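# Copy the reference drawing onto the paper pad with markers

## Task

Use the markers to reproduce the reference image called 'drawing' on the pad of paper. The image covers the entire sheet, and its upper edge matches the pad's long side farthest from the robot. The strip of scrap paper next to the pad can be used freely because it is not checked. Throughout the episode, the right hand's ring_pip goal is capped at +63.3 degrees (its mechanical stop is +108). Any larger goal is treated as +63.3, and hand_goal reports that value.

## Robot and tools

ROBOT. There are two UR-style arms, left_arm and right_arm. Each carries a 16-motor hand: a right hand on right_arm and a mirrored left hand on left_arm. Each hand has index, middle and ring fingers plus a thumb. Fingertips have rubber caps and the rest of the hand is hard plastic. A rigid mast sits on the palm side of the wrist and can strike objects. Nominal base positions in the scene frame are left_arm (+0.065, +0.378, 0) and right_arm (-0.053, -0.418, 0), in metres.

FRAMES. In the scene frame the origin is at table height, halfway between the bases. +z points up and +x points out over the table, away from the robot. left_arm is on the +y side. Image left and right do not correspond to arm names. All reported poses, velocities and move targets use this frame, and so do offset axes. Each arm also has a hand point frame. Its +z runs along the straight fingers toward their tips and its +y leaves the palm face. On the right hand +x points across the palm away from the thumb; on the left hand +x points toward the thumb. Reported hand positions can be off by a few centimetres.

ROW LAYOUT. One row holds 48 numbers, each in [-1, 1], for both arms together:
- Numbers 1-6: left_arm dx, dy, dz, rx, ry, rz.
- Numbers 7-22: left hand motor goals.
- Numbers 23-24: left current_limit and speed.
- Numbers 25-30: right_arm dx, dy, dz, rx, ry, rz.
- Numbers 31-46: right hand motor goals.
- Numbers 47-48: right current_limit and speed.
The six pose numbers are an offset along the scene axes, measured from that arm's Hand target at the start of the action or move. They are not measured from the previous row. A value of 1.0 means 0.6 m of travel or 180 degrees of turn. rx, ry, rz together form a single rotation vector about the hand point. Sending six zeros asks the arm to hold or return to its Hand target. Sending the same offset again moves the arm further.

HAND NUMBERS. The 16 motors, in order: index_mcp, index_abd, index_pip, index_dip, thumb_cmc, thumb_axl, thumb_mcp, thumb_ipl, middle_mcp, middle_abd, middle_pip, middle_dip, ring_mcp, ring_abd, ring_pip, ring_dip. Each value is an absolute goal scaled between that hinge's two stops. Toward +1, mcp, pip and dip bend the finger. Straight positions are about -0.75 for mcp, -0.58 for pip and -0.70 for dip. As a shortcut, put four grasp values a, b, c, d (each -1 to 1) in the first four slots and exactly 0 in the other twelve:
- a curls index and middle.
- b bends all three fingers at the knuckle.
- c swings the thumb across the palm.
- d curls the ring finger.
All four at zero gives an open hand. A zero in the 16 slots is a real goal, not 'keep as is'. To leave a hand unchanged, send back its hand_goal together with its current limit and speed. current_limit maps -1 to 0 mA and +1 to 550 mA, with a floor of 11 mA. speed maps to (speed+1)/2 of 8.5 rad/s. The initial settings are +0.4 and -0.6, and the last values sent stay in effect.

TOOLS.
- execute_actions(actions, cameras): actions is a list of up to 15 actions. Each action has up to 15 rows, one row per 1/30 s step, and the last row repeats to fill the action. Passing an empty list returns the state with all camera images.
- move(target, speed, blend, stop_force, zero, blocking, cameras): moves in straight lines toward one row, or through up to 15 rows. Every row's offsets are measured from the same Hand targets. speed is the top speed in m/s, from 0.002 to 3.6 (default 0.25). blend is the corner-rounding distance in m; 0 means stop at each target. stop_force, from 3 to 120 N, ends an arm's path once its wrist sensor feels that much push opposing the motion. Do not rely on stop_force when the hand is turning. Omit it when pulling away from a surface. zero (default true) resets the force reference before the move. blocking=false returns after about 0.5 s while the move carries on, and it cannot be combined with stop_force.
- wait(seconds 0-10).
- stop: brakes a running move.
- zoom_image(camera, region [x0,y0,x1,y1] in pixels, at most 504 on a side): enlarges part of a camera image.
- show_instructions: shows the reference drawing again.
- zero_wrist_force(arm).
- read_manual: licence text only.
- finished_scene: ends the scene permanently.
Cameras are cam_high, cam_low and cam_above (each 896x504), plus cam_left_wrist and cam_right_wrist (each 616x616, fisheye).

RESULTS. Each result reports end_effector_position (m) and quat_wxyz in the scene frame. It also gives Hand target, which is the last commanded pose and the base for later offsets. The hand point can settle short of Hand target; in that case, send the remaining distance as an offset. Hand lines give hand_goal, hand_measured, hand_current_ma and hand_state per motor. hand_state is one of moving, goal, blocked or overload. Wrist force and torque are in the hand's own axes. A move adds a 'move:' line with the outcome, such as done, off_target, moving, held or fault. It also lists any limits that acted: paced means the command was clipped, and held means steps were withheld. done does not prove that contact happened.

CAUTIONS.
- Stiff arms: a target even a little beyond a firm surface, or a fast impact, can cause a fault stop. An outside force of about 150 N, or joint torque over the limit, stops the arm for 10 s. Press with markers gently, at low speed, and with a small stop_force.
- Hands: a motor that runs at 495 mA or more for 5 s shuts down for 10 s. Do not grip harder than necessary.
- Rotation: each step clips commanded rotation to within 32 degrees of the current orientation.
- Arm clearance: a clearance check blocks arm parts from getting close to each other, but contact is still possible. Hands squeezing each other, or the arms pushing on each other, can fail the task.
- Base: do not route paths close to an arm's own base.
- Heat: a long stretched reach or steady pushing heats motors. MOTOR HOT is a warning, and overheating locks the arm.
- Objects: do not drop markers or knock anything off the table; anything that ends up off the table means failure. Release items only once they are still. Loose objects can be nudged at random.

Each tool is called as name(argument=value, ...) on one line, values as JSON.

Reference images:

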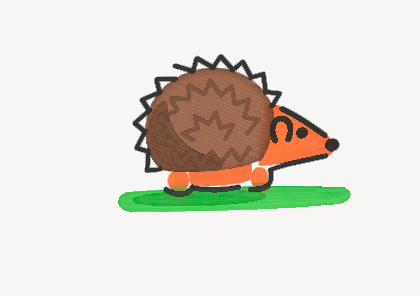

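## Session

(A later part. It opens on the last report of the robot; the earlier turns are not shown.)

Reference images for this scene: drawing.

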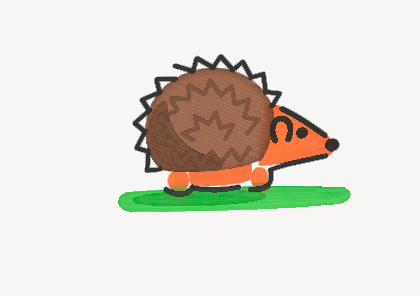

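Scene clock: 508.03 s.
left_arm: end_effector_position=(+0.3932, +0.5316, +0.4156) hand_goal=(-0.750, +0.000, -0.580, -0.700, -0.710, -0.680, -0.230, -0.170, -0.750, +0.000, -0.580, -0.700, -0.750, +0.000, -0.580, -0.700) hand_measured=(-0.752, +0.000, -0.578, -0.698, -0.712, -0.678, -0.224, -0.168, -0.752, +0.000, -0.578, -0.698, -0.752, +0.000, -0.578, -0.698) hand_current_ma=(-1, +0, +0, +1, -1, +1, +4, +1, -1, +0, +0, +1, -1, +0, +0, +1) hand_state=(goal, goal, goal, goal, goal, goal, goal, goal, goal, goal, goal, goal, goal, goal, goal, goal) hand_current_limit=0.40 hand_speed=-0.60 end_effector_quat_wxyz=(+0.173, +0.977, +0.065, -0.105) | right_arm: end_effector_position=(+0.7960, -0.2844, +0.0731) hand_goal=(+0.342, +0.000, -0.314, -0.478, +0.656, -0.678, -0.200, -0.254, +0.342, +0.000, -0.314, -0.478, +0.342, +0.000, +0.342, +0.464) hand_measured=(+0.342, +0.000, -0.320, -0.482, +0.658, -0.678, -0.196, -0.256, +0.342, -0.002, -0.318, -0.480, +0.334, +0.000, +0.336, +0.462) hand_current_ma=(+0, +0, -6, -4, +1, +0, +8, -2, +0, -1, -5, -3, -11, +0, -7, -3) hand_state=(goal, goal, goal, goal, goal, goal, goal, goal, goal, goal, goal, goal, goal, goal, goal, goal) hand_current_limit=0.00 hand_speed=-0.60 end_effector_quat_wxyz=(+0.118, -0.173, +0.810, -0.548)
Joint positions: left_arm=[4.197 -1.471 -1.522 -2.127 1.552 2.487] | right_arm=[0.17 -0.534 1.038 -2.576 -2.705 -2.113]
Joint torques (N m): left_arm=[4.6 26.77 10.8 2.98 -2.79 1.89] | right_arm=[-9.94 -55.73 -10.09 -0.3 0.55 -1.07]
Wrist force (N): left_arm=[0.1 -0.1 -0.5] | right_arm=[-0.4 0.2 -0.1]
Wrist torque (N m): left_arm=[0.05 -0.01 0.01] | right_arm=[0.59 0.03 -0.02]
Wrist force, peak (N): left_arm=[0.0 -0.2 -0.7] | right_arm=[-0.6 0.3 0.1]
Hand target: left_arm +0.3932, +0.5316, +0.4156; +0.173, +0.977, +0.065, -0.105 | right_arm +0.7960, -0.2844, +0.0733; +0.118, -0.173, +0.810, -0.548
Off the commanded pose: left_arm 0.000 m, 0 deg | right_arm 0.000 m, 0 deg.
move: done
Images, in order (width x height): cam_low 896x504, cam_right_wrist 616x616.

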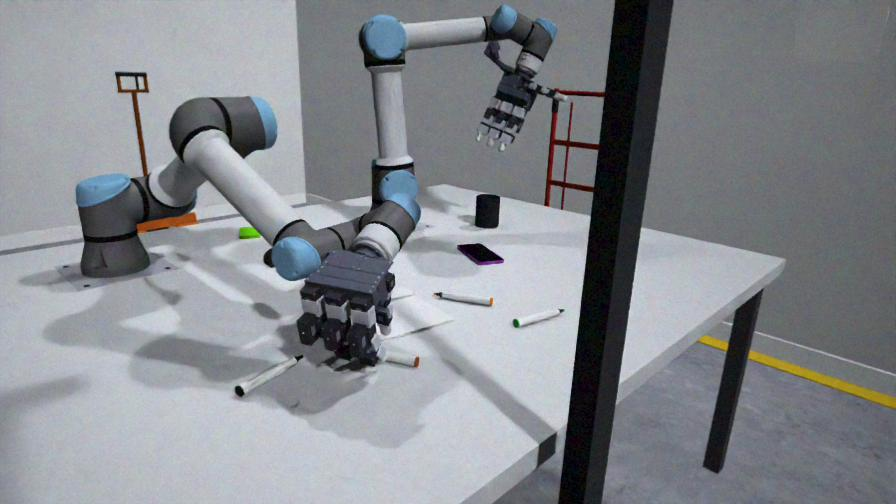

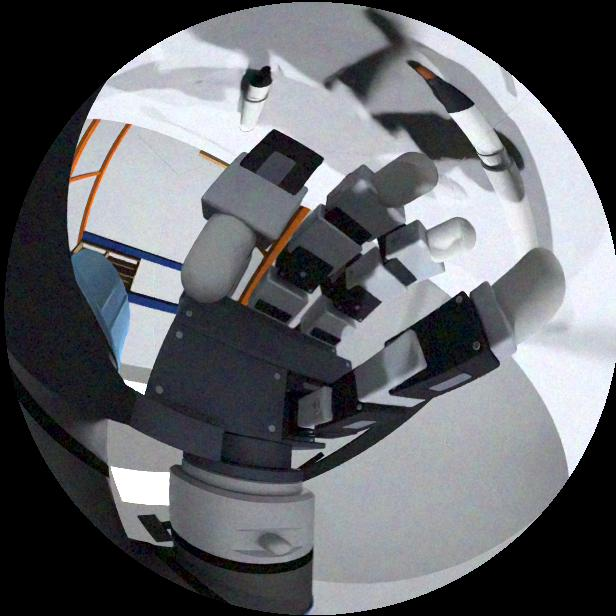

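move(target=[[0,0,0,0,0,0,0,0,0,0,0,0,0,0,0,0,0,0,0,0,0,0,0.4,-0.6,0.0082,0.0305,0.005,0,0,0.031,0.342,0,-0.226,-0.355,0.657,-0.677,-0.315,-0.254,0.342,0,-0.226,-0.355,0.342,0,0.343,0.464,0,-0.6]], speed=0.05)

move(target=[[0,0,0,0,0,0,0,0,0,0,0,0,0,0,0,0,0,0,0,0,0,0,0.4,-0.6,0,0,-0.07,0,0,0,0.342,0,-0.226,-0.355,0.657,-0.677,-0.315,-0.254,0.342,0,-0.226,-0.355,0.342,0,0.343,0.464,0,-0.6]], speed=0.012, stop_force=3, cameras=["cam_right_wrist","cam_low"])

zoom_image(camera="cam_right_wrist", region=[330, 30, 600, 300])

Scene clock: 533.50 s.
left_arm: end_effector_position=(+0.3932, +0.5316, +0.4156) hand_goal=(-0.750, +0.000, -0.580, -0.700, -0.710, -0.680, -0.230, -0.170, -0.750, +0.000, -0.580, -0.700, -0.750, +0.000, -0.580, -0.700) hand_measured=(-0.752, +0.000, -0.578, -0.698, -0.712, -0.678, -0.224, -0.168, -0.752, +0.000, -0.578, -0.698, -0.752, +0.000, -0.578, -0.698) hand_current_ma=(-1, +0, +0, +1, -1, +1, +4, +1, -1, +0, +0, +1, -1, +0, +0, +1) hand_state=(goal, goal, goal, goal, goal, goal, goal, goal, goal, goal, goal, goal, goal, goal, goal, goal) hand_current_limit=0.40 hand_speed=-0.60 end_effector_quat_wxyz=(+0.173, +0.977, +0.065, -0.105) | right_arm: end_effector_position=(+0.8010, -0.2660, +0.0762) hand_goal=(+0.342, +0.000, -0.226, -0.356, +0.656, -0.678, -0.316, -0.254, +0.342, +0.000, -0.226, -0.356, +0.342, +0.000, +0.342, +0.464) hand_measured=(+0.342, +0.000, -0.232, -0.360, +0.658, -0.678, -0.310, -0.256, +0.342, -0.002, -0.230, -0.360, +0.334, +0.000, +0.336, +0.462) hand_current_ma=(+0, +0, -7, -4, +1, +0, +11, -2, +0, -1, -6, -3, -11, +0, -7, -3) hand_state=(goal, goal, goal, goal, goal, goal, goal, goal, goal, goal, goal, goal, goal, goal, goal, goal) hand_current_limit=0.00 hand_speed=-0.60 end_effector_quat_wxyz=(+0.145, -0.212, +0.800, -0.542) end_effector_velocity=(-0.001, +0.000, +0.000) end_effector_angular_velocity=(-0.003, +0.003, -0.004)
Joint positions: left_arm=[4.197 -1.471 -1.522 -2.127 1.552 2.487] | right_arm=[0.182 -0.518 1.032 -2.729 -2.659 -2.273]
Joint velocities: left_arm=[within noise] | right_arm=[0 0 0 0.008 -0.004 0.005]
Joint torques (N m): left_arm=[5.36 26.63 11.35 2.79 -2.81 1.87] | right_arm=[2.04 -39.85 -24.04 0.06 -3.29 1.59]
Wrist force (N): left_arm=[-0.1 -0.2 -0.4] | right_arm=[-0.2 0.5 0.2]
Wrist torque (N m): left_arm=[0.04 0.02 -0.01] | right_arm=[0.64 -0.01 0.03]
Wrist force, peak (N): left_arm=[0.0 -0.1 -0.7] | right_arm=[-0.8 0.5 0.2]
Hand target: left_arm +0.3932, +0.5316, +0.4156; +0.173, +0.977, +0.065, -0.105 | right_arm +0.8009, -0.2661, +0.0763; +0.144, -0.212, +0.800, -0.542
Off the commanded pose: left_arm 0.000 m, 0 deg | right_arm 0.000 m, 0 deg.
move: done

Scene clock: 537.33 s.
left_arm: end_effector_position=(+0.3932, +0.5316, +0.4156) hand_goal=(-0.750, +0.000, -0.580, -0.700, -0.710, -0.680, -0.230, -0.170, -0.750, +0.000, -0.580, -0.700, -0.750, +0.000, -0.580, -0.700) hand_measured=(-0.752, +0.000, -0.578, -0.698, -0.712, -0.678, -0.224, -0.168, -0.752, +0.000, -0.578, -0.698, -0.752, +0.000, -0.578, -0.698) hand_current_ma=(-1, +0, +0, +1, -1, +1, +4, +1, -1, +0, +0, +1, -1, +0, +0, +1) hand_state=(goal, goal, goal, goal, goal, goal, goal, goal, goal, goal, goal, goal, goal, goal, goal, goal) hand_current_limit=0.40 hand_speed=-0.60 end_effector_quat_wxyz=(+0.173, +0.977, +0.065, -0.105) | right_arm: end_effector_position=(+0.8009, -0.2662, +0.0449) hand_goal=(+0.342, +0.000, -0.226, -0.356, +0.656, -0.678, -0.316, -0.254, +0.342, +0.000, -0.226, -0.356, +0.342, +0.000, +0.342, +0.464) hand_measured=(+0.342, +0.000, -0.222, -0.352, +0.658, -0.678, -0.310, -0.256, +0.342, -0.002, -0.226, -0.356, +0.334, +0.000, +0.336, +0.462) hand_current_ma=(+0, +0, +4, +4, +1, +0, +11, -2, +0, -1, -1, +0, -11, +0, -7, -3) hand_state=(goal, goal, goal, goal, goal, goal, goal, goal, goal, goal, goal, goal, goal, goal, goal, goal) hand_current_limit=0.00 hand_speed=-0.60 end_effector_quat_wxyz=(+0.144, -0.212, +0.800, -0.542)
Joint positions: left_arm=[4.197 -1.471 -1.522 -2.127 1.552 2.487] | right_arm=[0.182 -0.474 1.032 -2.773 -2.659 -2.273]
Joint torques (N m): left_arm=[5.06 27.29 10.5 3.01 -2.83 1.7] | right_arm=[-9.5 -80.85 -10.28 -0.44 0.21 -0.7]
Wrist force (N): left_arm=[0.0 0.0 -0.3] | right_arm=[0.1 0.0 0.1]
Wrist torque (N m): left_arm=[0.05 0.01 0.00] | right_arm=[0.59 -0.03 0.02]
Wrist force, peak (N): left_arm=[0.2 -0.1 -0.7] | right_arm=[0.1 -4.0 0.9]
Hand target: left_arm +0.3932, +0.5316, +0.4156; +0.173, +0.977, +0.065, -0.105 | right_arm +0.8009, -0.2662, +0.0448; +0.144, -0.212, +0.800, -0.542 (not the last commanded pose)
Off the commanded pose: left_arm 0.000 m, 0 deg | right_arm 0.011 m, 0 deg.
move: contact (right_arm)
Images, in order (width x height): cam_low 896x504, cam_right_wrist 616x616.

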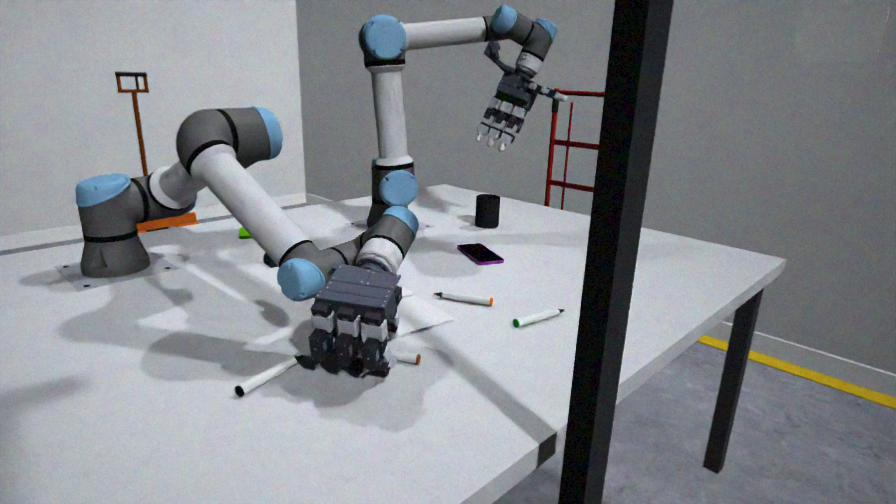

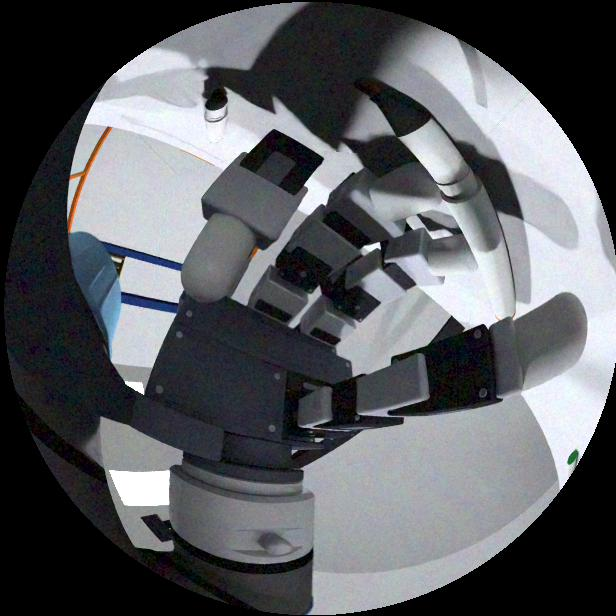

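Scaled by 1.867 from the camera's 616x616 image, which has a finer 880x880 frame.

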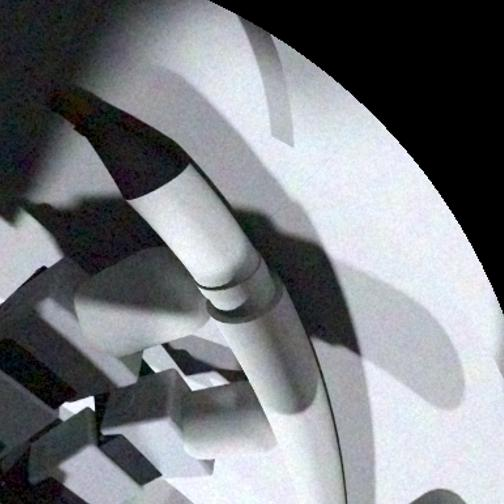

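move(target=[[0,0,0,0,0,0,0,0,0,0,0,0,0,0,0,0,0,0,0,0,0,0,0.4,-0.6,0,0,0.0013,0,0,0,0.36,0,-0.226,-0.355,0.657,-0.677,0.112,-0.254,0.36,0,-0.226,-0.355,0.342,0,0.343,0.464,0,-0.9]], speed=0.03, cameras=["cam_right_wrist"])

zoom_image(camera="cam_right_wrist", region=[330, 30, 600, 300])

Scene clock: 541.90 s.
left_arm: end_effector_position=(+0.3932, +0.5316, +0.4156) hand_goal=(-0.750, +0.000, -0.580, -0.700, -0.710, -0.680, -0.230, -0.170, -0.750, +0.000, -0.580, -0.700, -0.750, +0.000, -0.580, -0.700) hand_measured=(-0.752, +0.000, -0.578, -0.698, -0.712, -0.678, -0.224, -0.168, -0.752, +0.000, -0.578, -0.698, -0.752, +0.000, -0.578, -0.698) hand_current_ma=(-1, +0, +0, +1, -1, +1, +4, +1, -1, +0, +0, +1, -1, +0, +0, +1) hand_state=(goal, goal, goal, goal, goal, goal, goal, goal, goal, goal, goal, goal, goal, goal, goal, goal) hand_current_limit=0.40 hand_speed=-0.60 end_effector_quat_wxyz=(+0.173, +0.977, +0.065, -0.105) | right_arm: end_effector_position=(+0.8009, -0.2662, +0.0456) hand_goal=(+0.360, +0.000, -0.226, -0.356, +0.656, -0.678, +0.112, -0.254, +0.360, +0.000, -0.226, -0.356, +0.342, +0.000, +0.342, +0.464) hand_measured=(+0.352, +0.000, -0.228, -0.354, +0.656, -0.678, -0.078, -0.270, +0.350, -0.002, -0.228, -0.356, +0.334, +0.000, +0.336, +0.462) hand_current_ma=(-11, +0, -1, +2, +1, +0, -275, -41, -16, -1, -2, +0, -11, +0, -7, -3) hand_state=(goal, goal, goal, goal, goal, goal, blocked, goal, goal, goal, goal, goal, goal, goal, goal, goal) hand_current_limit=0.00 hand_speed=-0.90 end_effector_quat_wxyz=(+0.144, -0.212, +0.800, -0.542)
Joint positions: left_arm=[4.197 -1.471 -1.522 -2.127 1.552 2.487] | right_arm=[0.182 -0.475 1.032 -2.772 -2.659 -2.273]
Joint torques (N m): left_arm=[3.97 27.18 11.58 2.97 -2.69 1.74] | right_arm=[-9.98 -76.88 -8.47 -0.9 0.56 -0.95]
Wrist force (N): left_arm=[0.0 -0.1 -0.4] | right_arm=[0.0 -2.6 -1.6]
Wrist torque (N m): left_arm=[0.04 0.01 0.00] | right_arm=[0.32 -0.03 0.00]
Wrist force, peak (N): left_arm=[0.0 -0.1 -0.7] | right_arm=[-0.4 -2.8 -1.6]
Hand target: left_arm +0.3932, +0.5316, +0.4156; +0.173, +0.977, +0.065, -0.105 | right_arm +0.8009, -0.2662, +0.0456; +0.144, -0.212, +0.800, -0.542
Off the commanded pose: left_arm 0.000 m, 0 deg | right_arm 0.000 m, 0 deg.
move: done
Images, in order (width x height): cam_right_wrist 616x616.

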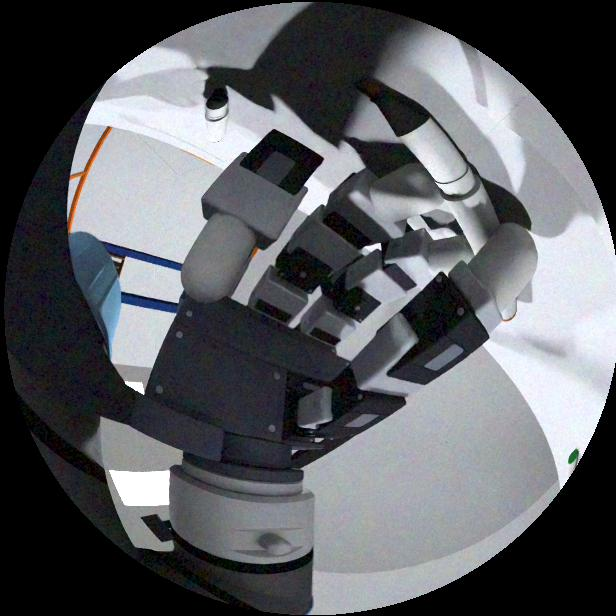

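Scaled by 1.867 from the camera's 616x616 image, which has a finer 880x880 frame.

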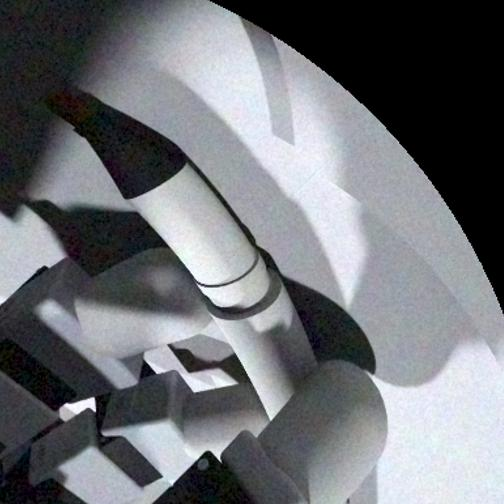

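move(target=[[0,0,0,0,0,0,0,0,0,0,0,0,0,0,0,0,0,0,0,0,0,0,0.4,-0.6,0,0,0,0,0,0,0.42,0,-0.226,-0.355,0.657,-0.677,0.25,-0.254,0.42,0,-0.226,-0.355,0.342,0,0.343,0.464,0.4,-0.9],[0,0,0,0,0,0,0,0,0,0,0,0,0,0,0,0,0,0,0,0,0,0,0.4,-0.6,0,0,0.07,0,0,0,0.42,0,-0.226,-0.355,0.657,-0.677,0.25,-0.254,0.42,0,-0.226,-0.355,0.342,0,0.343,0.464,0.4,-0.9]], speed=0.03, cameras=["cam_right_wrist","cam_low"])

zoom_image(camera="cam_right_wrist", region=[330, 30, 600, 300])

zoom_image(camera="cam_low", region=[230, 220, 430, 400])

Scene clock: 548.90 s.
left_arm: end_effector_position=(+0.3932, +0.5316, +0.4156) hand_goal=(-0.750, +0.000, -0.580, -0.700, -0.710, -0.680, -0.230, -0.170, -0.750, +0.000, -0.580, -0.700, -0.750, +0.000, -0.580, -0.700) hand_measured=(-0.752, +0.000, -0.578, -0.698, -0.712, -0.678, -0.224, -0.168, -0.752, +0.000, -0.578, -0.698, -0.752, +0.000, -0.578, -0.698) hand_current_ma=(-1, +0, +0, +1, -1, +1, +4, +1, -1, +0, +0, +1, -1, +0, +0, +1) hand_state=(goal, goal, goal, goal, goal, goal, goal, goal, goal, goal, goal, goal, goal, goal, goal, goal) hand_current_limit=0.40 hand_speed=-0.60 end_effector_quat_wxyz=(+0.173, +0.977, +0.065, -0.105) | right_arm: end_effector_position=(+0.8009, -0.2662, +0.0879) hand_goal=(+0.420, +0.000, -0.226, -0.356, +0.656, -0.678, +0.250, -0.254, +0.420, +0.000, -0.226, -0.356, +0.342, +0.000, +0.342, +0.464) hand_measured=(+0.362, +0.000, -0.242, -0.362, +0.656, -0.678, -0.070, -0.276, +0.360, -0.002, -0.240, -0.360, +0.334, +0.000, +0.336, +0.462) hand_current_ma=(-171, +0, -31, -8, +1, +0, -385, -68, -186, -1, -25, -6, -11, +0, -7, -3) hand_state=(blocked, goal, goal, goal, goal, goal, blocked, blocked, blocked, goal, goal, goal, goal, goal, goal, goal) hand_current_limit=0.40 hand_speed=-0.90 end_effector_quat_wxyz=(+0.144, -0.212, +0.800, -0.542)
Joint positions: left_arm=[4.197 -1.471 -1.522 -2.127 1.552 2.487] | right_arm=[0.182 -0.534 1.03 -2.712 -2.659 -2.273]
Joint torques (N m): left_arm=[5.27 26.65 10.66 2.96 -2.83 1.8] | right_arm=[-10.03 -51.58 -30.01 -4.06 -0.05 1.22]
Wrist force (N): left_arm=[0.0 0.2 -0.4] | right_arm=[-0.3 0.2 0.5]
Wrist torque (N m): left_arm=[0.08 0.00 0.00] | right_arm=[0.56 0.00 -0.01]
Wrist force, peak (N): left_arm=[0.1 0.0 -0.6] | right_arm=[-0.4 -3.2 -1.7]
Hand target: left_arm +0.3932, +0.5316, +0.4156; +0.173, +0.977, +0.065, -0.105 | right_arm +0.8009, -0.2662, +0.0876; +0.144, -0.212, +0.800, -0.542
Off the commanded pose: left_arm 0.000 m, 0 deg | right_arm 0.000 m, 0 deg.
move: done
Images, in order (width x height): cam_low 896x504, cam_right_wrist 616x616.

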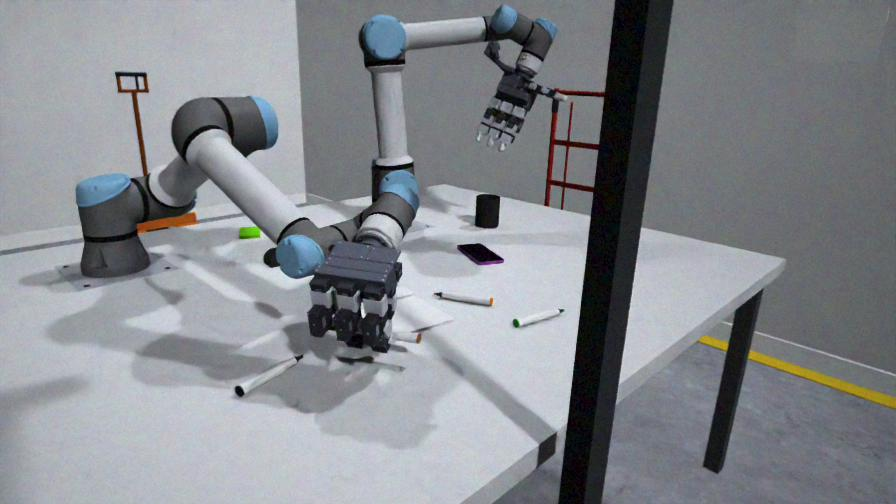

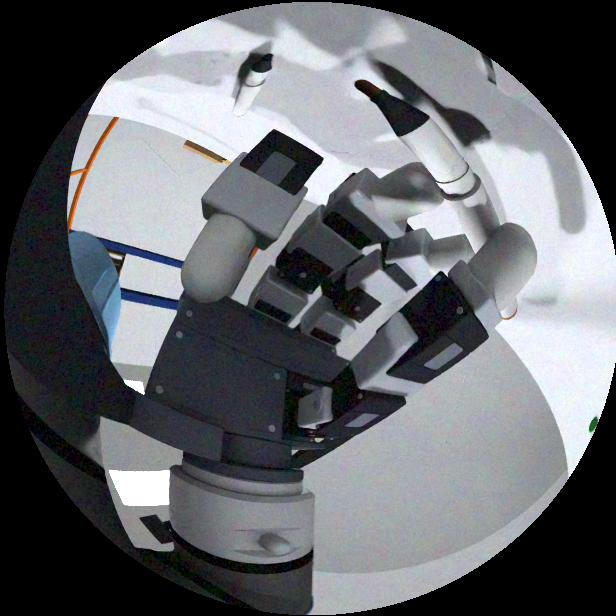

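Scaled by 1.867 from the camera's 616x616 image, which has a finer 880x880 frame.

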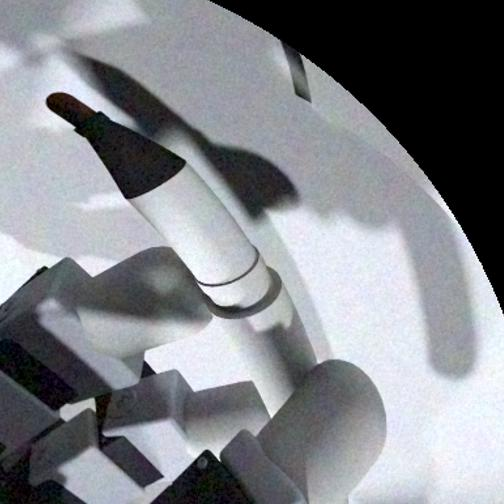

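Scaled by 2.520.

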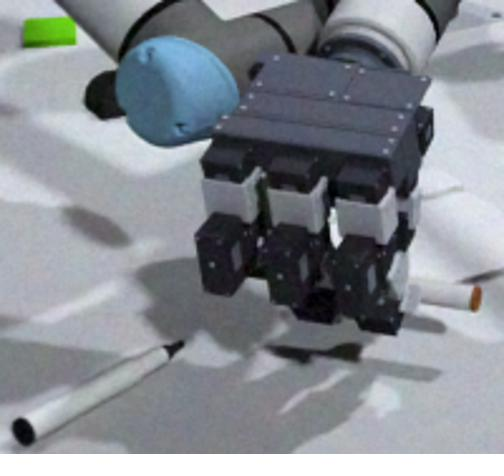

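move(target=[[0,0,0,0,0,0,0,0,0,0,0,0,0,0,0,0,0,0,0,0,0,0,0.4,-0.6,-0.1,-0.05,0.15,0,0,0.03,0.42,0,-0.226,-0.355,0.657,-0.677,0.25,-0.254,0.42,0,-0.226,-0.355,0.342,0,0.343,0.464,0.4,-0.9],[0,0,0,0,0,0,0,0,0,0,0,0,0,0,0,0,0,0,0,0,0,0,0.4,-0.6,-0.41,-0.133,0.1,0,0,0.111,0.42,0,-0.226,-0.355,0.657,-0.677,0.25,-0.254,0.42,0,-0.226,-0.355,0.342,0,0.343,0.464,0.4,-0.9]], speed=0.12, blend=[0.03,0], cameras=["cam_right_wrist","cam_above","cam_high"])

Scene clock: 569.60 s.
left_arm: end_effector_position=(+0.3932, +0.5316, +0.4156) hand_goal=(-0.750, +0.000, -0.580, -0.700, -0.710, -0.680, -0.230, -0.170, -0.750, +0.000, -0.580, -0.700, -0.750, +0.000, -0.580, -0.700) hand_measured=(-0.752, +0.000, -0.578, -0.698, -0.712, -0.678, -0.224, -0.168, -0.752, +0.000, -0.578, -0.698, -0.752, +0.000, -0.578, -0.698) hand_current_ma=(-1, +0, +0, +1, -1, +1, +4, +1, -1, +0, +0, +1, -1, +0, +0, +1) hand_state=(goal, goal, goal, goal, goal, goal, goal, goal, goal, goal, goal, goal, goal, goal, goal, goal) hand_current_limit=0.40 hand_speed=-0.60 end_effector_quat_wxyz=(+0.173, +0.977, +0.065, -0.105) | right_arm: end_effector_position=(+0.5549, -0.3460, +0.1477) hand_goal=(+0.420, +0.000, -0.226, -0.356, +0.656, -0.678, +0.250, -0.254, +0.420, +0.000, -0.226, -0.356, +0.342, +0.000, +0.342, +0.464) hand_measured=(+0.362, +0.000, -0.244, -0.362, +0.656, -0.678, -0.070, -0.276, +0.360, -0.002, -0.240, -0.360, +0.336, +0.000, +0.336, +0.462) hand_current_ma=(-171, +0, -33, -8, +1, +0, -385, -68, -186, -1, -25, -6, -10, +0, -7, -3) hand_state=(blocked, goal, goal, goal, goal, goal, blocked, blocked, blocked, goal, goal, goal, goal, goal, goal, goal) hand_current_limit=0.40 hand_speed=-0.90 end_effector_quat_wxyz=(+0.236, -0.347, +0.752, -0.509)
Joint positions: left_arm=[4.197 -1.471 -1.522 -2.127 1.552 2.487] | right_arm=[0.052 -1.11 2.056 -3.573 -2.289 -2.784]
Joint torques (N m): left_arm=[3.96 25.58 10.91 2.98 -2.58 1.85] | right_arm=[10.75 -12.47 -17.13 -1.59 -1.56 0.87]
Wrist force (N): left_arm=[-0.1 0.0 -0.4] | right_arm=[-0.1 -0.1 0.2]
Wrist torque (N m): left_arm=[0.05 0.01 -0.01] | right_arm=[0.55 -0.01 0.04]
Wrist force, peak (N): left_arm=[0.1 -0.1 -0.6] | right_arm=[-0.9 2.5 1.1]
Hand target: left_arm +0.3932, +0.5316, +0.4156; +0.173, +0.977, +0.065, -0.105 | right_arm +0.5549, -0.3460, +0.1476; +0.236, -0.347, +0.751, -0.509
Off the commanded pose: left_arm 0.000 m, 0 deg | right_arm 0.000 m, 0 deg.
move: done
Images, in order (width x height): cam_high 896x504, cam_above 896x504, cam_right_wrist 616x616.

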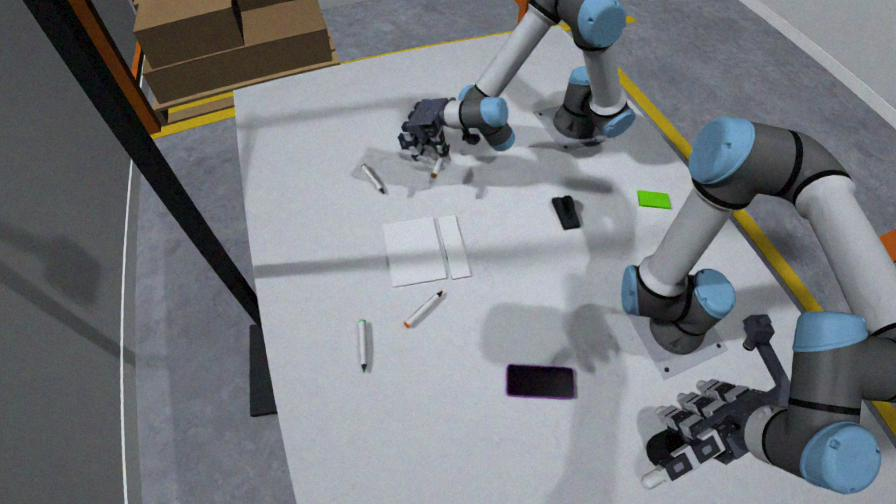

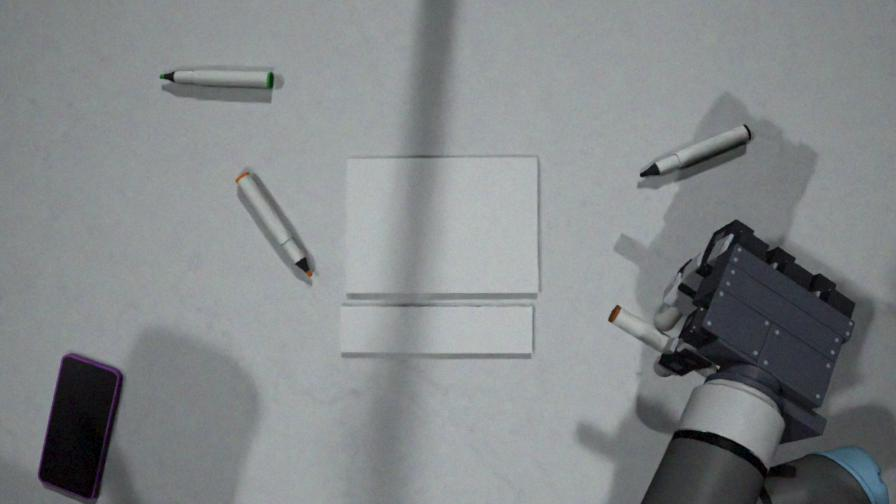

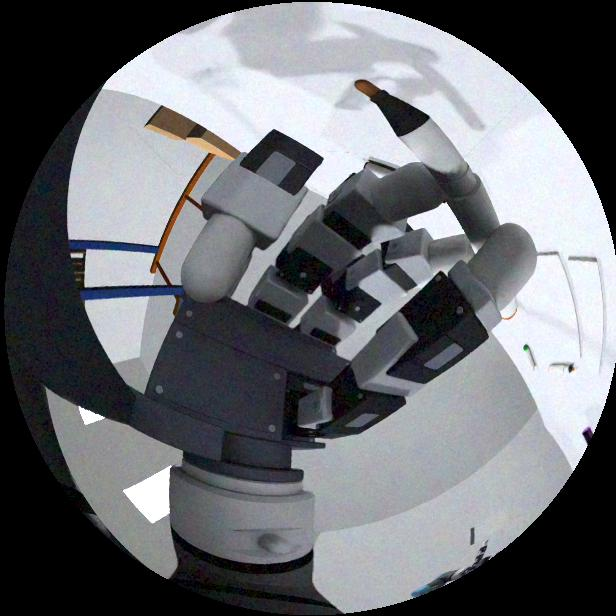

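move(target=[[0,0,0,0,0,0,0,0,0,0,0,0,0,0,0,0,0,0,0,0,0,0,0.4,-0.6,0,0,-0.13,0,0,0,0.42,0,-0.226,-0.355,0.657,-0.677,0.25,-0.254,0.42,0,-0.226,-0.355,0.342,0,0.343,0.464,0.4,-0.9]], speed=0.06)

move(target=[[0,0,0,0,0,0,0,0,0,0,0,0,0,0,0,0,0,0,0,0,0,0,0.4,-0.6,0,0,-0.1,0,0,0,0.42,0,-0.226,-0.355,0.657,-0.677,0.25,-0.254,0.42,0,-0.226,-0.355,0.342,0,0.343,0.464,0.4,-0.9]], speed=0.012, stop_force=3, cameras=["cam_right_wrist","cam_low"])

zoom_image(camera="cam_right_wrist", region=[330, 30, 600, 300])

Scene clock: 576.23 s.
left_arm: end_effector_position=(+0.3932, +0.5316, +0.4156) hand_goal=(-0.750, +0.000, -0.580, -0.700, -0.710, -0.680, -0.230, -0.170, -0.750, +0.000, -0.580, -0.700, -0.750, +0.000, -0.580, -0.700) hand_measured=(-0.752, +0.000, -0.578, -0.698, -0.712, -0.678, -0.224, -0.168, -0.752, +0.000, -0.578, -0.698, -0.752, +0.000, -0.578, -0.698) hand_current_ma=(-1, +0, +0, +1, -1, +1, +4, +1, -1, +0, +0, +1, -1, +0, +0, +1) hand_state=(goal, goal, goal, goal, goal, goal, goal, goal, goal, goal, goal, goal, goal, goal, goal, goal) hand_current_limit=0.40 hand_speed=-0.60 end_effector_quat_wxyz=(+0.173, +0.977, +0.065, -0.105) | right_arm: end_effector_position=(+0.5549, -0.3460, +0.0694) hand_goal=(+0.420, +0.000, -0.226, -0.356, +0.656, -0.678, +0.250, -0.254, +0.420, +0.000, -0.226, -0.356, +0.342, +0.000, +0.342, +0.464) hand_measured=(+0.362, +0.000, -0.244, -0.362, +0.656, -0.678, -0.070, -0.276, +0.360, -0.002, -0.240, -0.360, +0.336, +0.000, +0.336, +0.462) hand_current_ma=(-171, +0, -33, -8, +1, +0, -385, -68, -186, -1, -25, -6, -10, +0, -7, -3) hand_state=(blocked, goal, goal, goal, goal, goal, blocked, blocked, blocked, goal, goal, goal, goal, goal, goal, goal) hand_current_limit=0.40 hand_speed=-0.90 end_effector_quat_wxyz=(+0.236, -0.347, +0.752, -0.509)
Joint positions: left_arm=[4.197 -1.471 -1.522 -2.127 1.552 2.487] | right_arm=[0.052 -0.929 2.068 -3.766 -2.288 -2.784]
Joint torques (N m): left_arm=[4.81 26.91 10.72 2.79 -2.87 1.89] | right_arm=[7.22 -55.64 -22.42 -0.07 0.77 -1.1]
Wrist force (N): left_arm=[0.1 0.0 -0.4] | right_arm=[0.2 0.2 0.3]
Wrist torque (N m): left_arm=[0.06 -0.01 0.02] | right_arm=[0.57 -0.05 0.07]
Wrist force, peak (N): left_arm=[-0.1 -0.1 -0.7] | right_arm=[0.1 1.1 0.7]
Hand target: left_arm +0.3932, +0.5316, +0.4156; +0.173, +0.977, +0.065, -0.105 | right_arm +0.5549, -0.3460, +0.0696; +0.236, -0.347, +0.751, -0.509
Off the commanded pose: left_arm 0.000 m, 0 deg | right_arm 0.000 m, 0 deg.
move: done

Scene clock: 579.67 s.
left_arm: end_effector_position=(+0.3932, +0.5316, +0.4156) hand_goal=(-0.750, +0.000, -0.580, -0.700, -0.710, -0.680, -0.230, -0.170, -0.750, +0.000, -0.580, -0.700, -0.750, +0.000, -0.580, -0.700) hand_measured=(-0.752, +0.000, -0.578, -0.698, -0.712, -0.678, -0.224, -0.168, -0.752, +0.000, -0.578, -0.698, -0.752, +0.000, -0.578, -0.698) hand_current_ma=(-1, +0, +0, +1, -1, +1, +4, +1, -1, +0, +0, +1, -1, +0, +0, +1) hand_state=(goal, goal, goal, goal, goal, goal, goal, goal, goal, goal, goal, goal, goal, goal, goal, goal) hand_current_limit=0.40 hand_speed=-0.60 end_effector_quat_wxyz=(+0.173, +0.977, +0.065, -0.105) | right_arm: end_effector_position=(+0.5549, -0.3460, +0.0411) hand_goal=(+0.420, +0.000, -0.226, -0.356, +0.656, -0.678, +0.250, -0.254, +0.420, +0.000, -0.226, -0.356, +0.342, +0.000, +0.342, +0.464) hand_measured=(+0.366, +0.000, -0.244, -0.362, +0.656, -0.678, -0.070, -0.280, +0.362, -0.002, -0.240, -0.360, +0.336, +0.000, +0.336, +0.462) hand_current_ma=(-160, +0, -32, -7, +1, +0, -385, -83, -173, -1, -26, -6, -10, +0, -7, -3) hand_state=(blocked, goal, goal, goal, goal, goal, blocked, blocked, blocked, goal, goal, goal, goal, goal, goal, goal) hand_current_limit=0.40 hand_speed=-0.90 end_effector_quat_wxyz=(+0.236, -0.347, +0.751, -0.509)
Joint positions: left_arm=[4.197 -1.471 -1.522 -2.127 1.552 2.487] | right_arm=[0.052 -0.859 2.063 -3.83 -2.288 -2.784]
Joint torques (N m): left_arm=[4.18 27.41 12.31 2.71 -2.87 1.7] | right_arm=[7.98 -57.66 0.38 -0.02 -0.67 -0.97]
Wrist force (N): left_arm=[0.0 -0.1 -0.3] | right_arm=[0.0 -0.1 0.0]
Wrist torque (N m): left_arm=[0.03 0.01 0.01] | right_arm=[0.56 -0.01 0.03]
Wrist force, peak (N): left_arm=[0.2 -0.3 -0.6] | right_arm=[0.3 -5.7 -0.8]
Hand target: left_arm +0.3932, +0.5316, +0.4156; +0.173, +0.977, +0.065, -0.105 | right_arm +0.5549, -0.3460, +0.0411; +0.236, -0.347, +0.751, -0.509 (not the last commanded pose)
Off the commanded pose: left_arm 0.000 m, 0 deg | right_arm 0.032 m, 0 deg.
move: contact (right_arm)
Images, in order (width x height): cam_low 896x504, cam_right_wrist 616x616.

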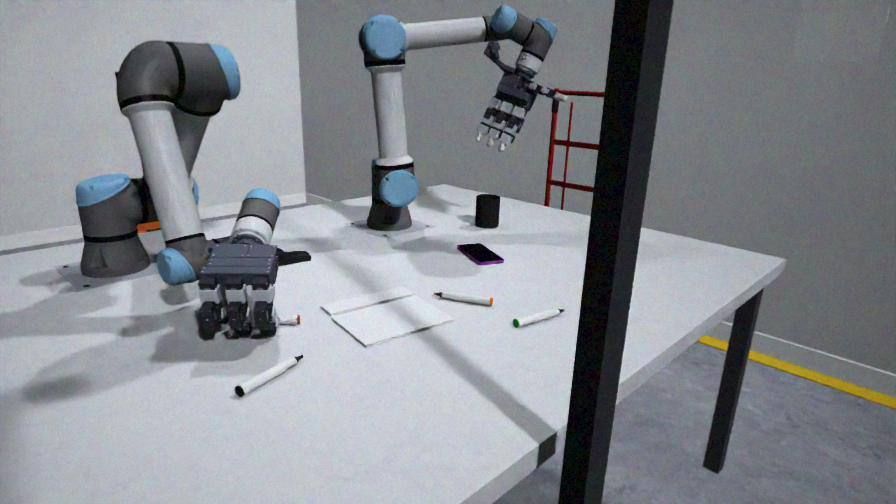

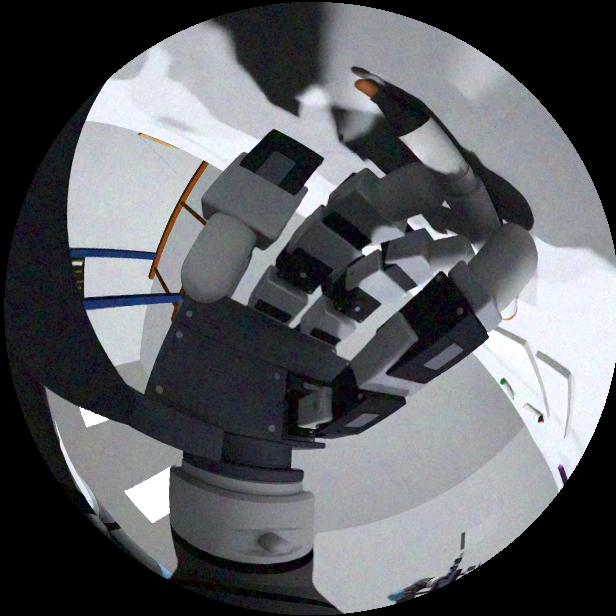

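Scaled by 1.867 from the camera's 616x616 image, which has a finer 880x880 frame.

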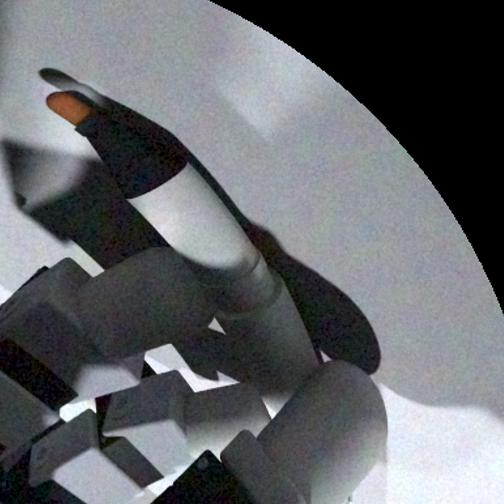

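move(target=[[0,0,0,0,0,0,0,0,0,0,0,0,0,0,0,0,0,0,0,0,0,0,0.4,-0.6,0,0,0,0,0,0,0.355,0,-0.226,-0.355,0.657,-0.677,-0.315,-0.254,0.355,0,-0.226,-0.355,0.342,0,0.343,0.464,0,-0.93],[0,0,0,0,0,0,0,0,0,0,0,0,0,0,0,0,0,0,0,0,0,0,0.4,-0.6,0.005,-0.005,0.15,0,0,0,0.355,0,-0.226,-0.355,0.657,-0.677,-0.315,-0.254,0.355,0,-0.226,-0.355,0.342,0,0.343,0.464,0,-0.93],[0,0,0,0,0,0,0,0,0,0,0,0,0,0,0,0,0,0,0,0,0,0,0.4,-0.6,-0.25,-0.2,0.3,0,0,0,0.355,0,-0.226,-0.355,0.657,-0.677,-0.315,-0.254,0.355,0,-0.226,-0.355,0.342,0,0.343,0.464,0,-0.93]], speed=[0.05,0.05,0.15], blend=[0,0.03,0], cameras=["cam_above","cam_right_wrist"])

Scene clock: 590.20 s.
left_arm: end_effector_position=(+0.3932, +0.5316, +0.4156) hand_goal=(-0.750, +0.000, -0.580, -0.700, -0.710, -0.680, -0.230, -0.170, -0.750, +0.000, -0.580, -0.700, -0.750, +0.000, -0.580, -0.700) hand_measured=(-0.752, +0.000, -0.578, -0.698, -0.712, -0.678, -0.224, -0.168, -0.752, +0.000, -0.578, -0.698, -0.752, +0.000, -0.578, -0.698) hand_current_ma=(-1, +0, +0, +1, -1, +1, +4, +1, -1, +0, +0, +1, -1, +0, +0, +1) hand_state=(goal, goal, goal, goal, goal, goal, goal, goal, goal, goal, goal, goal, goal, goal, goal, goal) hand_current_limit=0.40 hand_speed=-0.60 end_effector_quat_wxyz=(+0.173, +0.977, +0.065, -0.105) | right_arm: end_effector_position=(+0.4049, -0.4660, +0.2211) hand_goal=(+0.354, +0.000, -0.226, -0.356, +0.656, -0.678, -0.316, -0.254, +0.354, +0.000, -0.226, -0.356, +0.342, +0.000, +0.342, +0.464) hand_measured=(+0.352, +0.000, -0.232, -0.360, +0.656, -0.678, -0.310, -0.256, +0.348, -0.002, -0.230, -0.358, +0.336, +0.000, +0.336, +0.462) hand_current_ma=(-3, +0, -7, -3, +1, +0, +11, -2, -7, -1, -6, -2, -9, +0, -7, -3) hand_state=(goal, goal, goal, goal, goal, goal, goal, goal, goal, goal, goal, goal, goal, goal, goal, goal) hand_current_limit=0.00 hand_speed=-0.93 end_effector_quat_wxyz=(+0.236, -0.347, +0.752, -0.509)
Joint positions: left_arm=[4.197 -1.471 -1.522 -2.127 1.552 2.487] | right_arm=[-0.309 -1.622 2.466 -3.572 -1.965 -2.973]
Joint torques (N m): left_arm=[3.56 27.01 11.16 2.93 -2.6 1.54] | right_arm=[1.16 -11.4 -29.64 -4.62 -0.21 0.75]
Wrist force (N): left_arm=[-0.2 0.0 -0.6] | right_arm=[0.0 0.0 0.3]
Wrist torque (N m): left_arm=[0.07 0.02 -0.01] | right_arm=[0.54 -0.03 0.07]
Wrist force, peak (N): left_arm=[0.1 0.0 -0.8] | right_arm=[2.1 -0.9 -0.3]
Hand target: left_arm +0.3932, +0.5316, +0.4156; +0.173, +0.977, +0.065, -0.105 | right_arm +0.4049, -0.4660, +0.2211; +0.236, -0.347, +0.751, -0.509
Off the commanded pose: left_arm 0.000 m, 0 deg | right_arm 0.000 m, 0 deg.
move: done
Images, in order (width x height): cam_above 896x504, cam_right_wrist 616x616.

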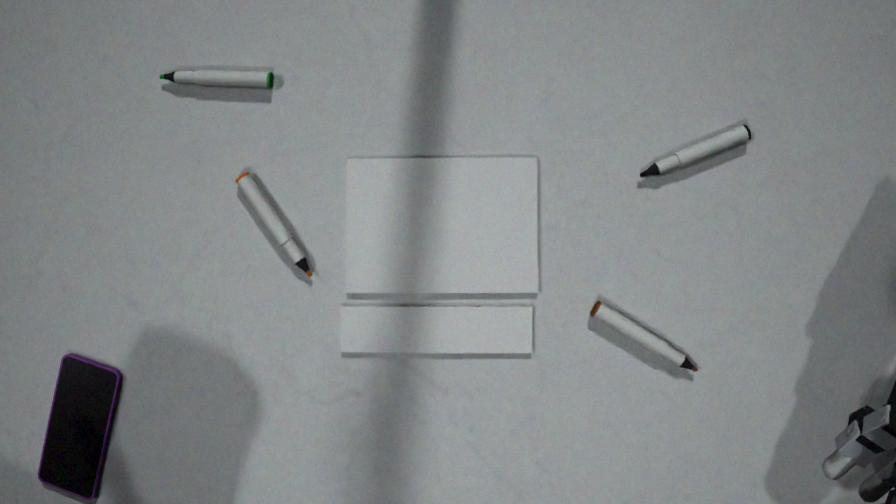

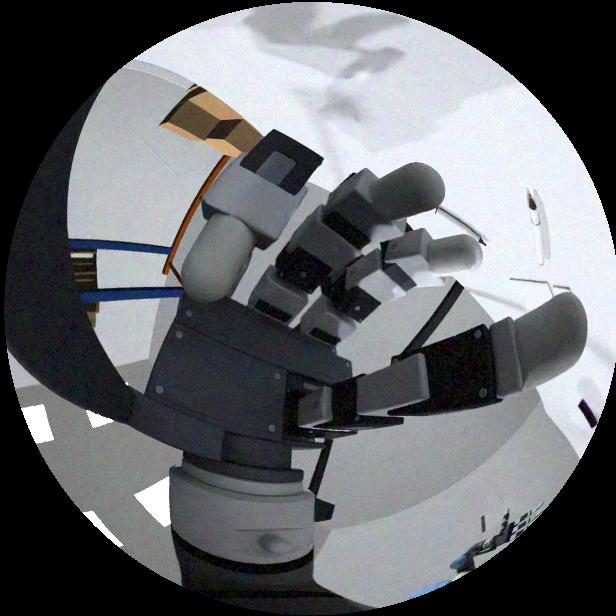

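move(target=[[0.145,-0.72,0,0.109,-0.287,-0.309,0.342,0,-0.226,-0.355,0.657,-0.677,-0.315,-0.254,0.342,0,-0.226,-0.355,0.342,0,0.343,0.464,0,-0.7,-0.258,-0.257,0.133,0,0,0,0.355,0,-0.226,-0.355,0.657,-0.677,-0.315,-0.254,0.355,0,-0.226,-0.355,0.342,0,0.343,0.464,0,-0.8]], speed=0.25)

move(target=[[0.133,-0.72,-0.25,0.109,-0.287,-0.309,0.342,0,-0.226,-0.355,0.657,-0.677,-0.315,-0.254,0.342,0,-0.226,-0.355,0.342,0,0.343,0.464,0,-0.7,0,0,0,0,0,0,0.355,0,-0.226,-0.355,0.657,-0.677,-0.315,-0.254,0.355,0,-0.226,-0.355,0.342,0,0.343,0.464,0,-0.8]], speed=0.25, cameras=["cam_high","cam_above","cam_left_wrist"])

Scene clock: 613.83 s.
left_arm: end_effector_position=(+0.4803, +0.0996, +0.4157) hand_goal=(+0.342, +0.000, -0.226, -0.356, +0.656, -0.678, -0.316, -0.254, +0.342, +0.000, -0.226, -0.356, +0.342, +0.000, +0.342, +0.464) hand_measured=(+0.326, +0.000, -0.232, -0.360, +0.658, -0.678, -0.308, -0.250, +0.322, +0.000, -0.232, -0.360, +0.324, +0.000, +0.338, +0.462) hand_current_ma=(-14, +0, -3, -1, +0, +0, +7, +2, -19, +0, -3, -1, -17, +0, -1, -1) hand_state=(goal, goal, goal, goal, goal, goal, goal, goal, goal, goal, goal, goal, goal, goal, goal, goal) hand_current_limit=0.00 hand_speed=-0.70 end_effector_quat_wxyz=(-0.040, +0.857, -0.443, +0.258) | right_arm: end_effector_position=(+0.2501, -0.6202, +0.3011) hand_goal=(+0.354, +0.000, -0.226, -0.356, +0.656, -0.678, -0.316, -0.254, +0.354, +0.000, -0.226, -0.356, +0.342, +0.000, +0.342, +0.464) hand_measured=(+0.352, +0.000, -0.232, -0.360, +0.656, -0.678, -0.310, -0.256, +0.350, -0.002, -0.230, -0.358, +0.336, +0.000, +0.336, +0.462) hand_current_ma=(-3, +0, -6, -3, +0, +0, +9, -2, -6, -1, -5, -2, -7, +0, -6, -3) hand_state=(goal, goal, goal, goal, goal, goal, goal, goal, goal, goal, goal, goal, goal, goal, goal, goal) hand_current_limit=0.00 hand_speed=-0.80 end_effector_quat_wxyz=(+0.236, -0.347, +0.751, -0.509)
Joint positions: left_arm=[3.043 -1.323 -1.803 -1.068 1.463 2.389] | right_arm=[-1.455 -2.381 2.582 -2.855 -0.911 -3.455]
Joint torques (N m): left_arm=[-5.53 18.46 11.47 4.46 -2.81 -2.15] | right_arm=[2.09 22.56 -8.95 -3.76 -0.31 0.78]
Wrist force (N): left_arm=[0.4 -0.9 -0.5] | right_arm=[-0.1 0.0 0.3]
Wrist torque (N m): left_arm=[0.18 0.03 0.40] | right_arm=[0.56 -0.03 0.02]
Wrist force, peak (N): left_arm=[-0.9 -3.4 -1.2] | right_arm=[-1.0 -2.0 -1.6]
Hand target: left_arm +0.4802, +0.0996, +0.4156; -0.040, +0.857, -0.443, +0.258 | right_arm +0.2501, -0.6202, +0.3009; +0.236, -0.347, +0.751, -0.509
Off the commanded pose: left_arm 0.000 m, 0 deg | right_arm 0.000 m, 0 deg.
move: done

Scene clock: 617.10 s.
left_arm: end_effector_position=(+0.5600, -0.3324, +0.2655) hand_goal=(+0.342, +0.000, -0.226, -0.356, +0.656, -0.678, -0.316, -0.254, +0.342, +0.000, -0.226, -0.356, +0.342, +0.000, +0.342, +0.464) hand_measured=(+0.336, +0.000, -0.232, -0.360, +0.658, -0.678, -0.310, -0.250, +0.334, +0.000, -0.230, -0.360, +0.334, +0.000, +0.338, +0.462) hand_current_ma=(-3, +0, -2, -1, +0, +0, +4, +2, -4, +0, -2, -1, -5, +0, -1, -1) hand_state=(goal, goal, goal, goal, goal, goal, goal, goal, goal, goal, goal, goal, goal, goal, goal, goal) hand_current_limit=0.00 hand_speed=-0.70 end_effector_quat_wxyz=(+0.236, -0.352, +0.752, -0.505) | right_arm: end_effector_position=(+0.2501, -0.6202, +0.3010) hand_goal=(+0.354, +0.000, -0.226, -0.356, +0.656, -0.678, -0.316, -0.254, +0.354, +0.000, -0.226, -0.356, +0.342, +0.000, +0.342, +0.464) hand_measured=(+0.352, +0.000, -0.232, -0.360, +0.656, -0.678, -0.310, -0.256, +0.350, -0.002, -0.230, -0.358, +0.336, +0.000, +0.336, +0.462) hand_current_ma=(-3, +0, -6, -3, +0, +0, +9, -2, -6, -1, -5, -2, -7, +0, -6, -3) hand_state=(goal, goal, goal, goal, goal, goal, goal, goal, goal, goal, goal, goal, goal, goal, goal, goal) hand_current_limit=0.00 hand_speed=-0.80 end_effector_quat_wxyz=(+0.236, -0.347, +0.751, -0.509)
Joint positions: left_arm=[2.348 -2.269 -1.263 -0.001 1.67 3.1] | right_arm=[-1.455 -2.381 2.583 -2.855 -0.911 -3.455]
Joint torques (N m): left_arm=[6.11 62.21 17.04 2.25 2.1 0.93] | right_arm=[9.94 22.87 -7.97 -1.69 1.86 -1.05]
Wrist force (N): left_arm=[0.3 -1.3 -0.7] | right_arm=[-0.2 -0.1 0.4]
Wrist torque (N m): left_arm=[0.10 -0.07 0.02] | right_arm=[0.55 -0.01 0.01]
Wrist force, peak (N): left_arm=[-1.1 -2.6 -2.1] | right_arm=[-0.2 -0.4 0.7]
Hand target: left_arm +0.5600, -0.3324, +0.2656; +0.236, -0.352, +0.752, -0.505 | right_arm +0.2501, -0.6202, +0.3009; +0.236, -0.347, +0.751, -0.509
Off the commanded pose: left_arm 0.000 m, 0 deg | right_arm 0.000 m, 0 deg.
move: done
Images, in order (width x height): cam_high 896x504, cam_above 896x504, cam_left_wrist 616x616.

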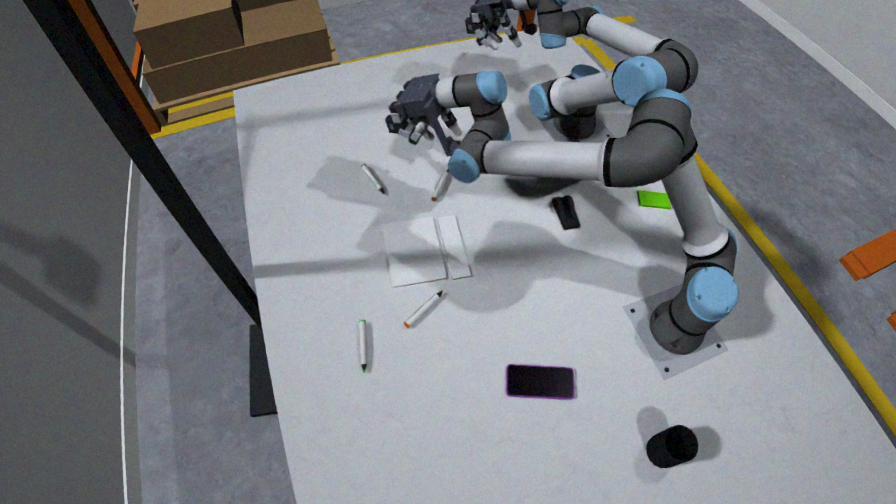

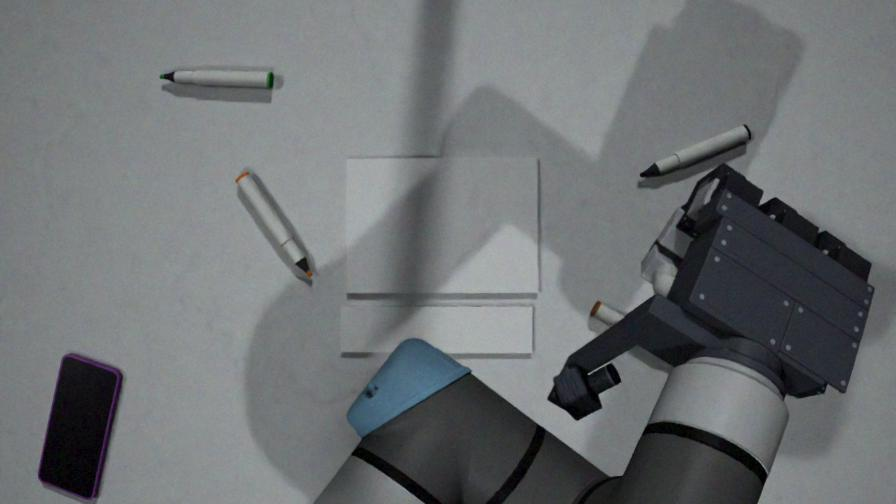

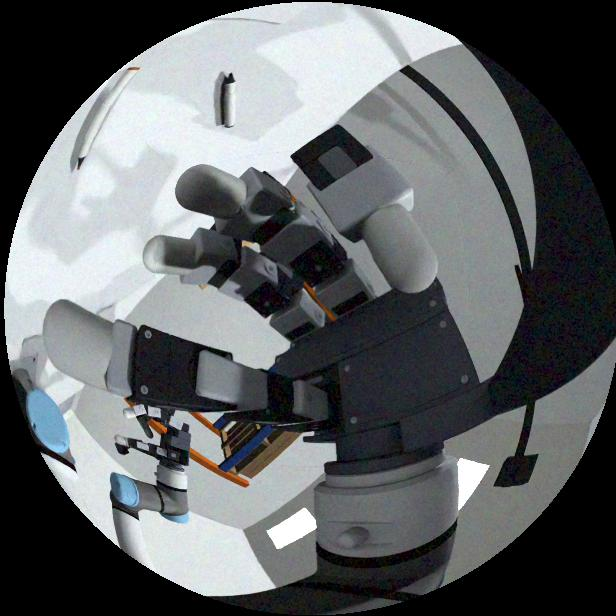

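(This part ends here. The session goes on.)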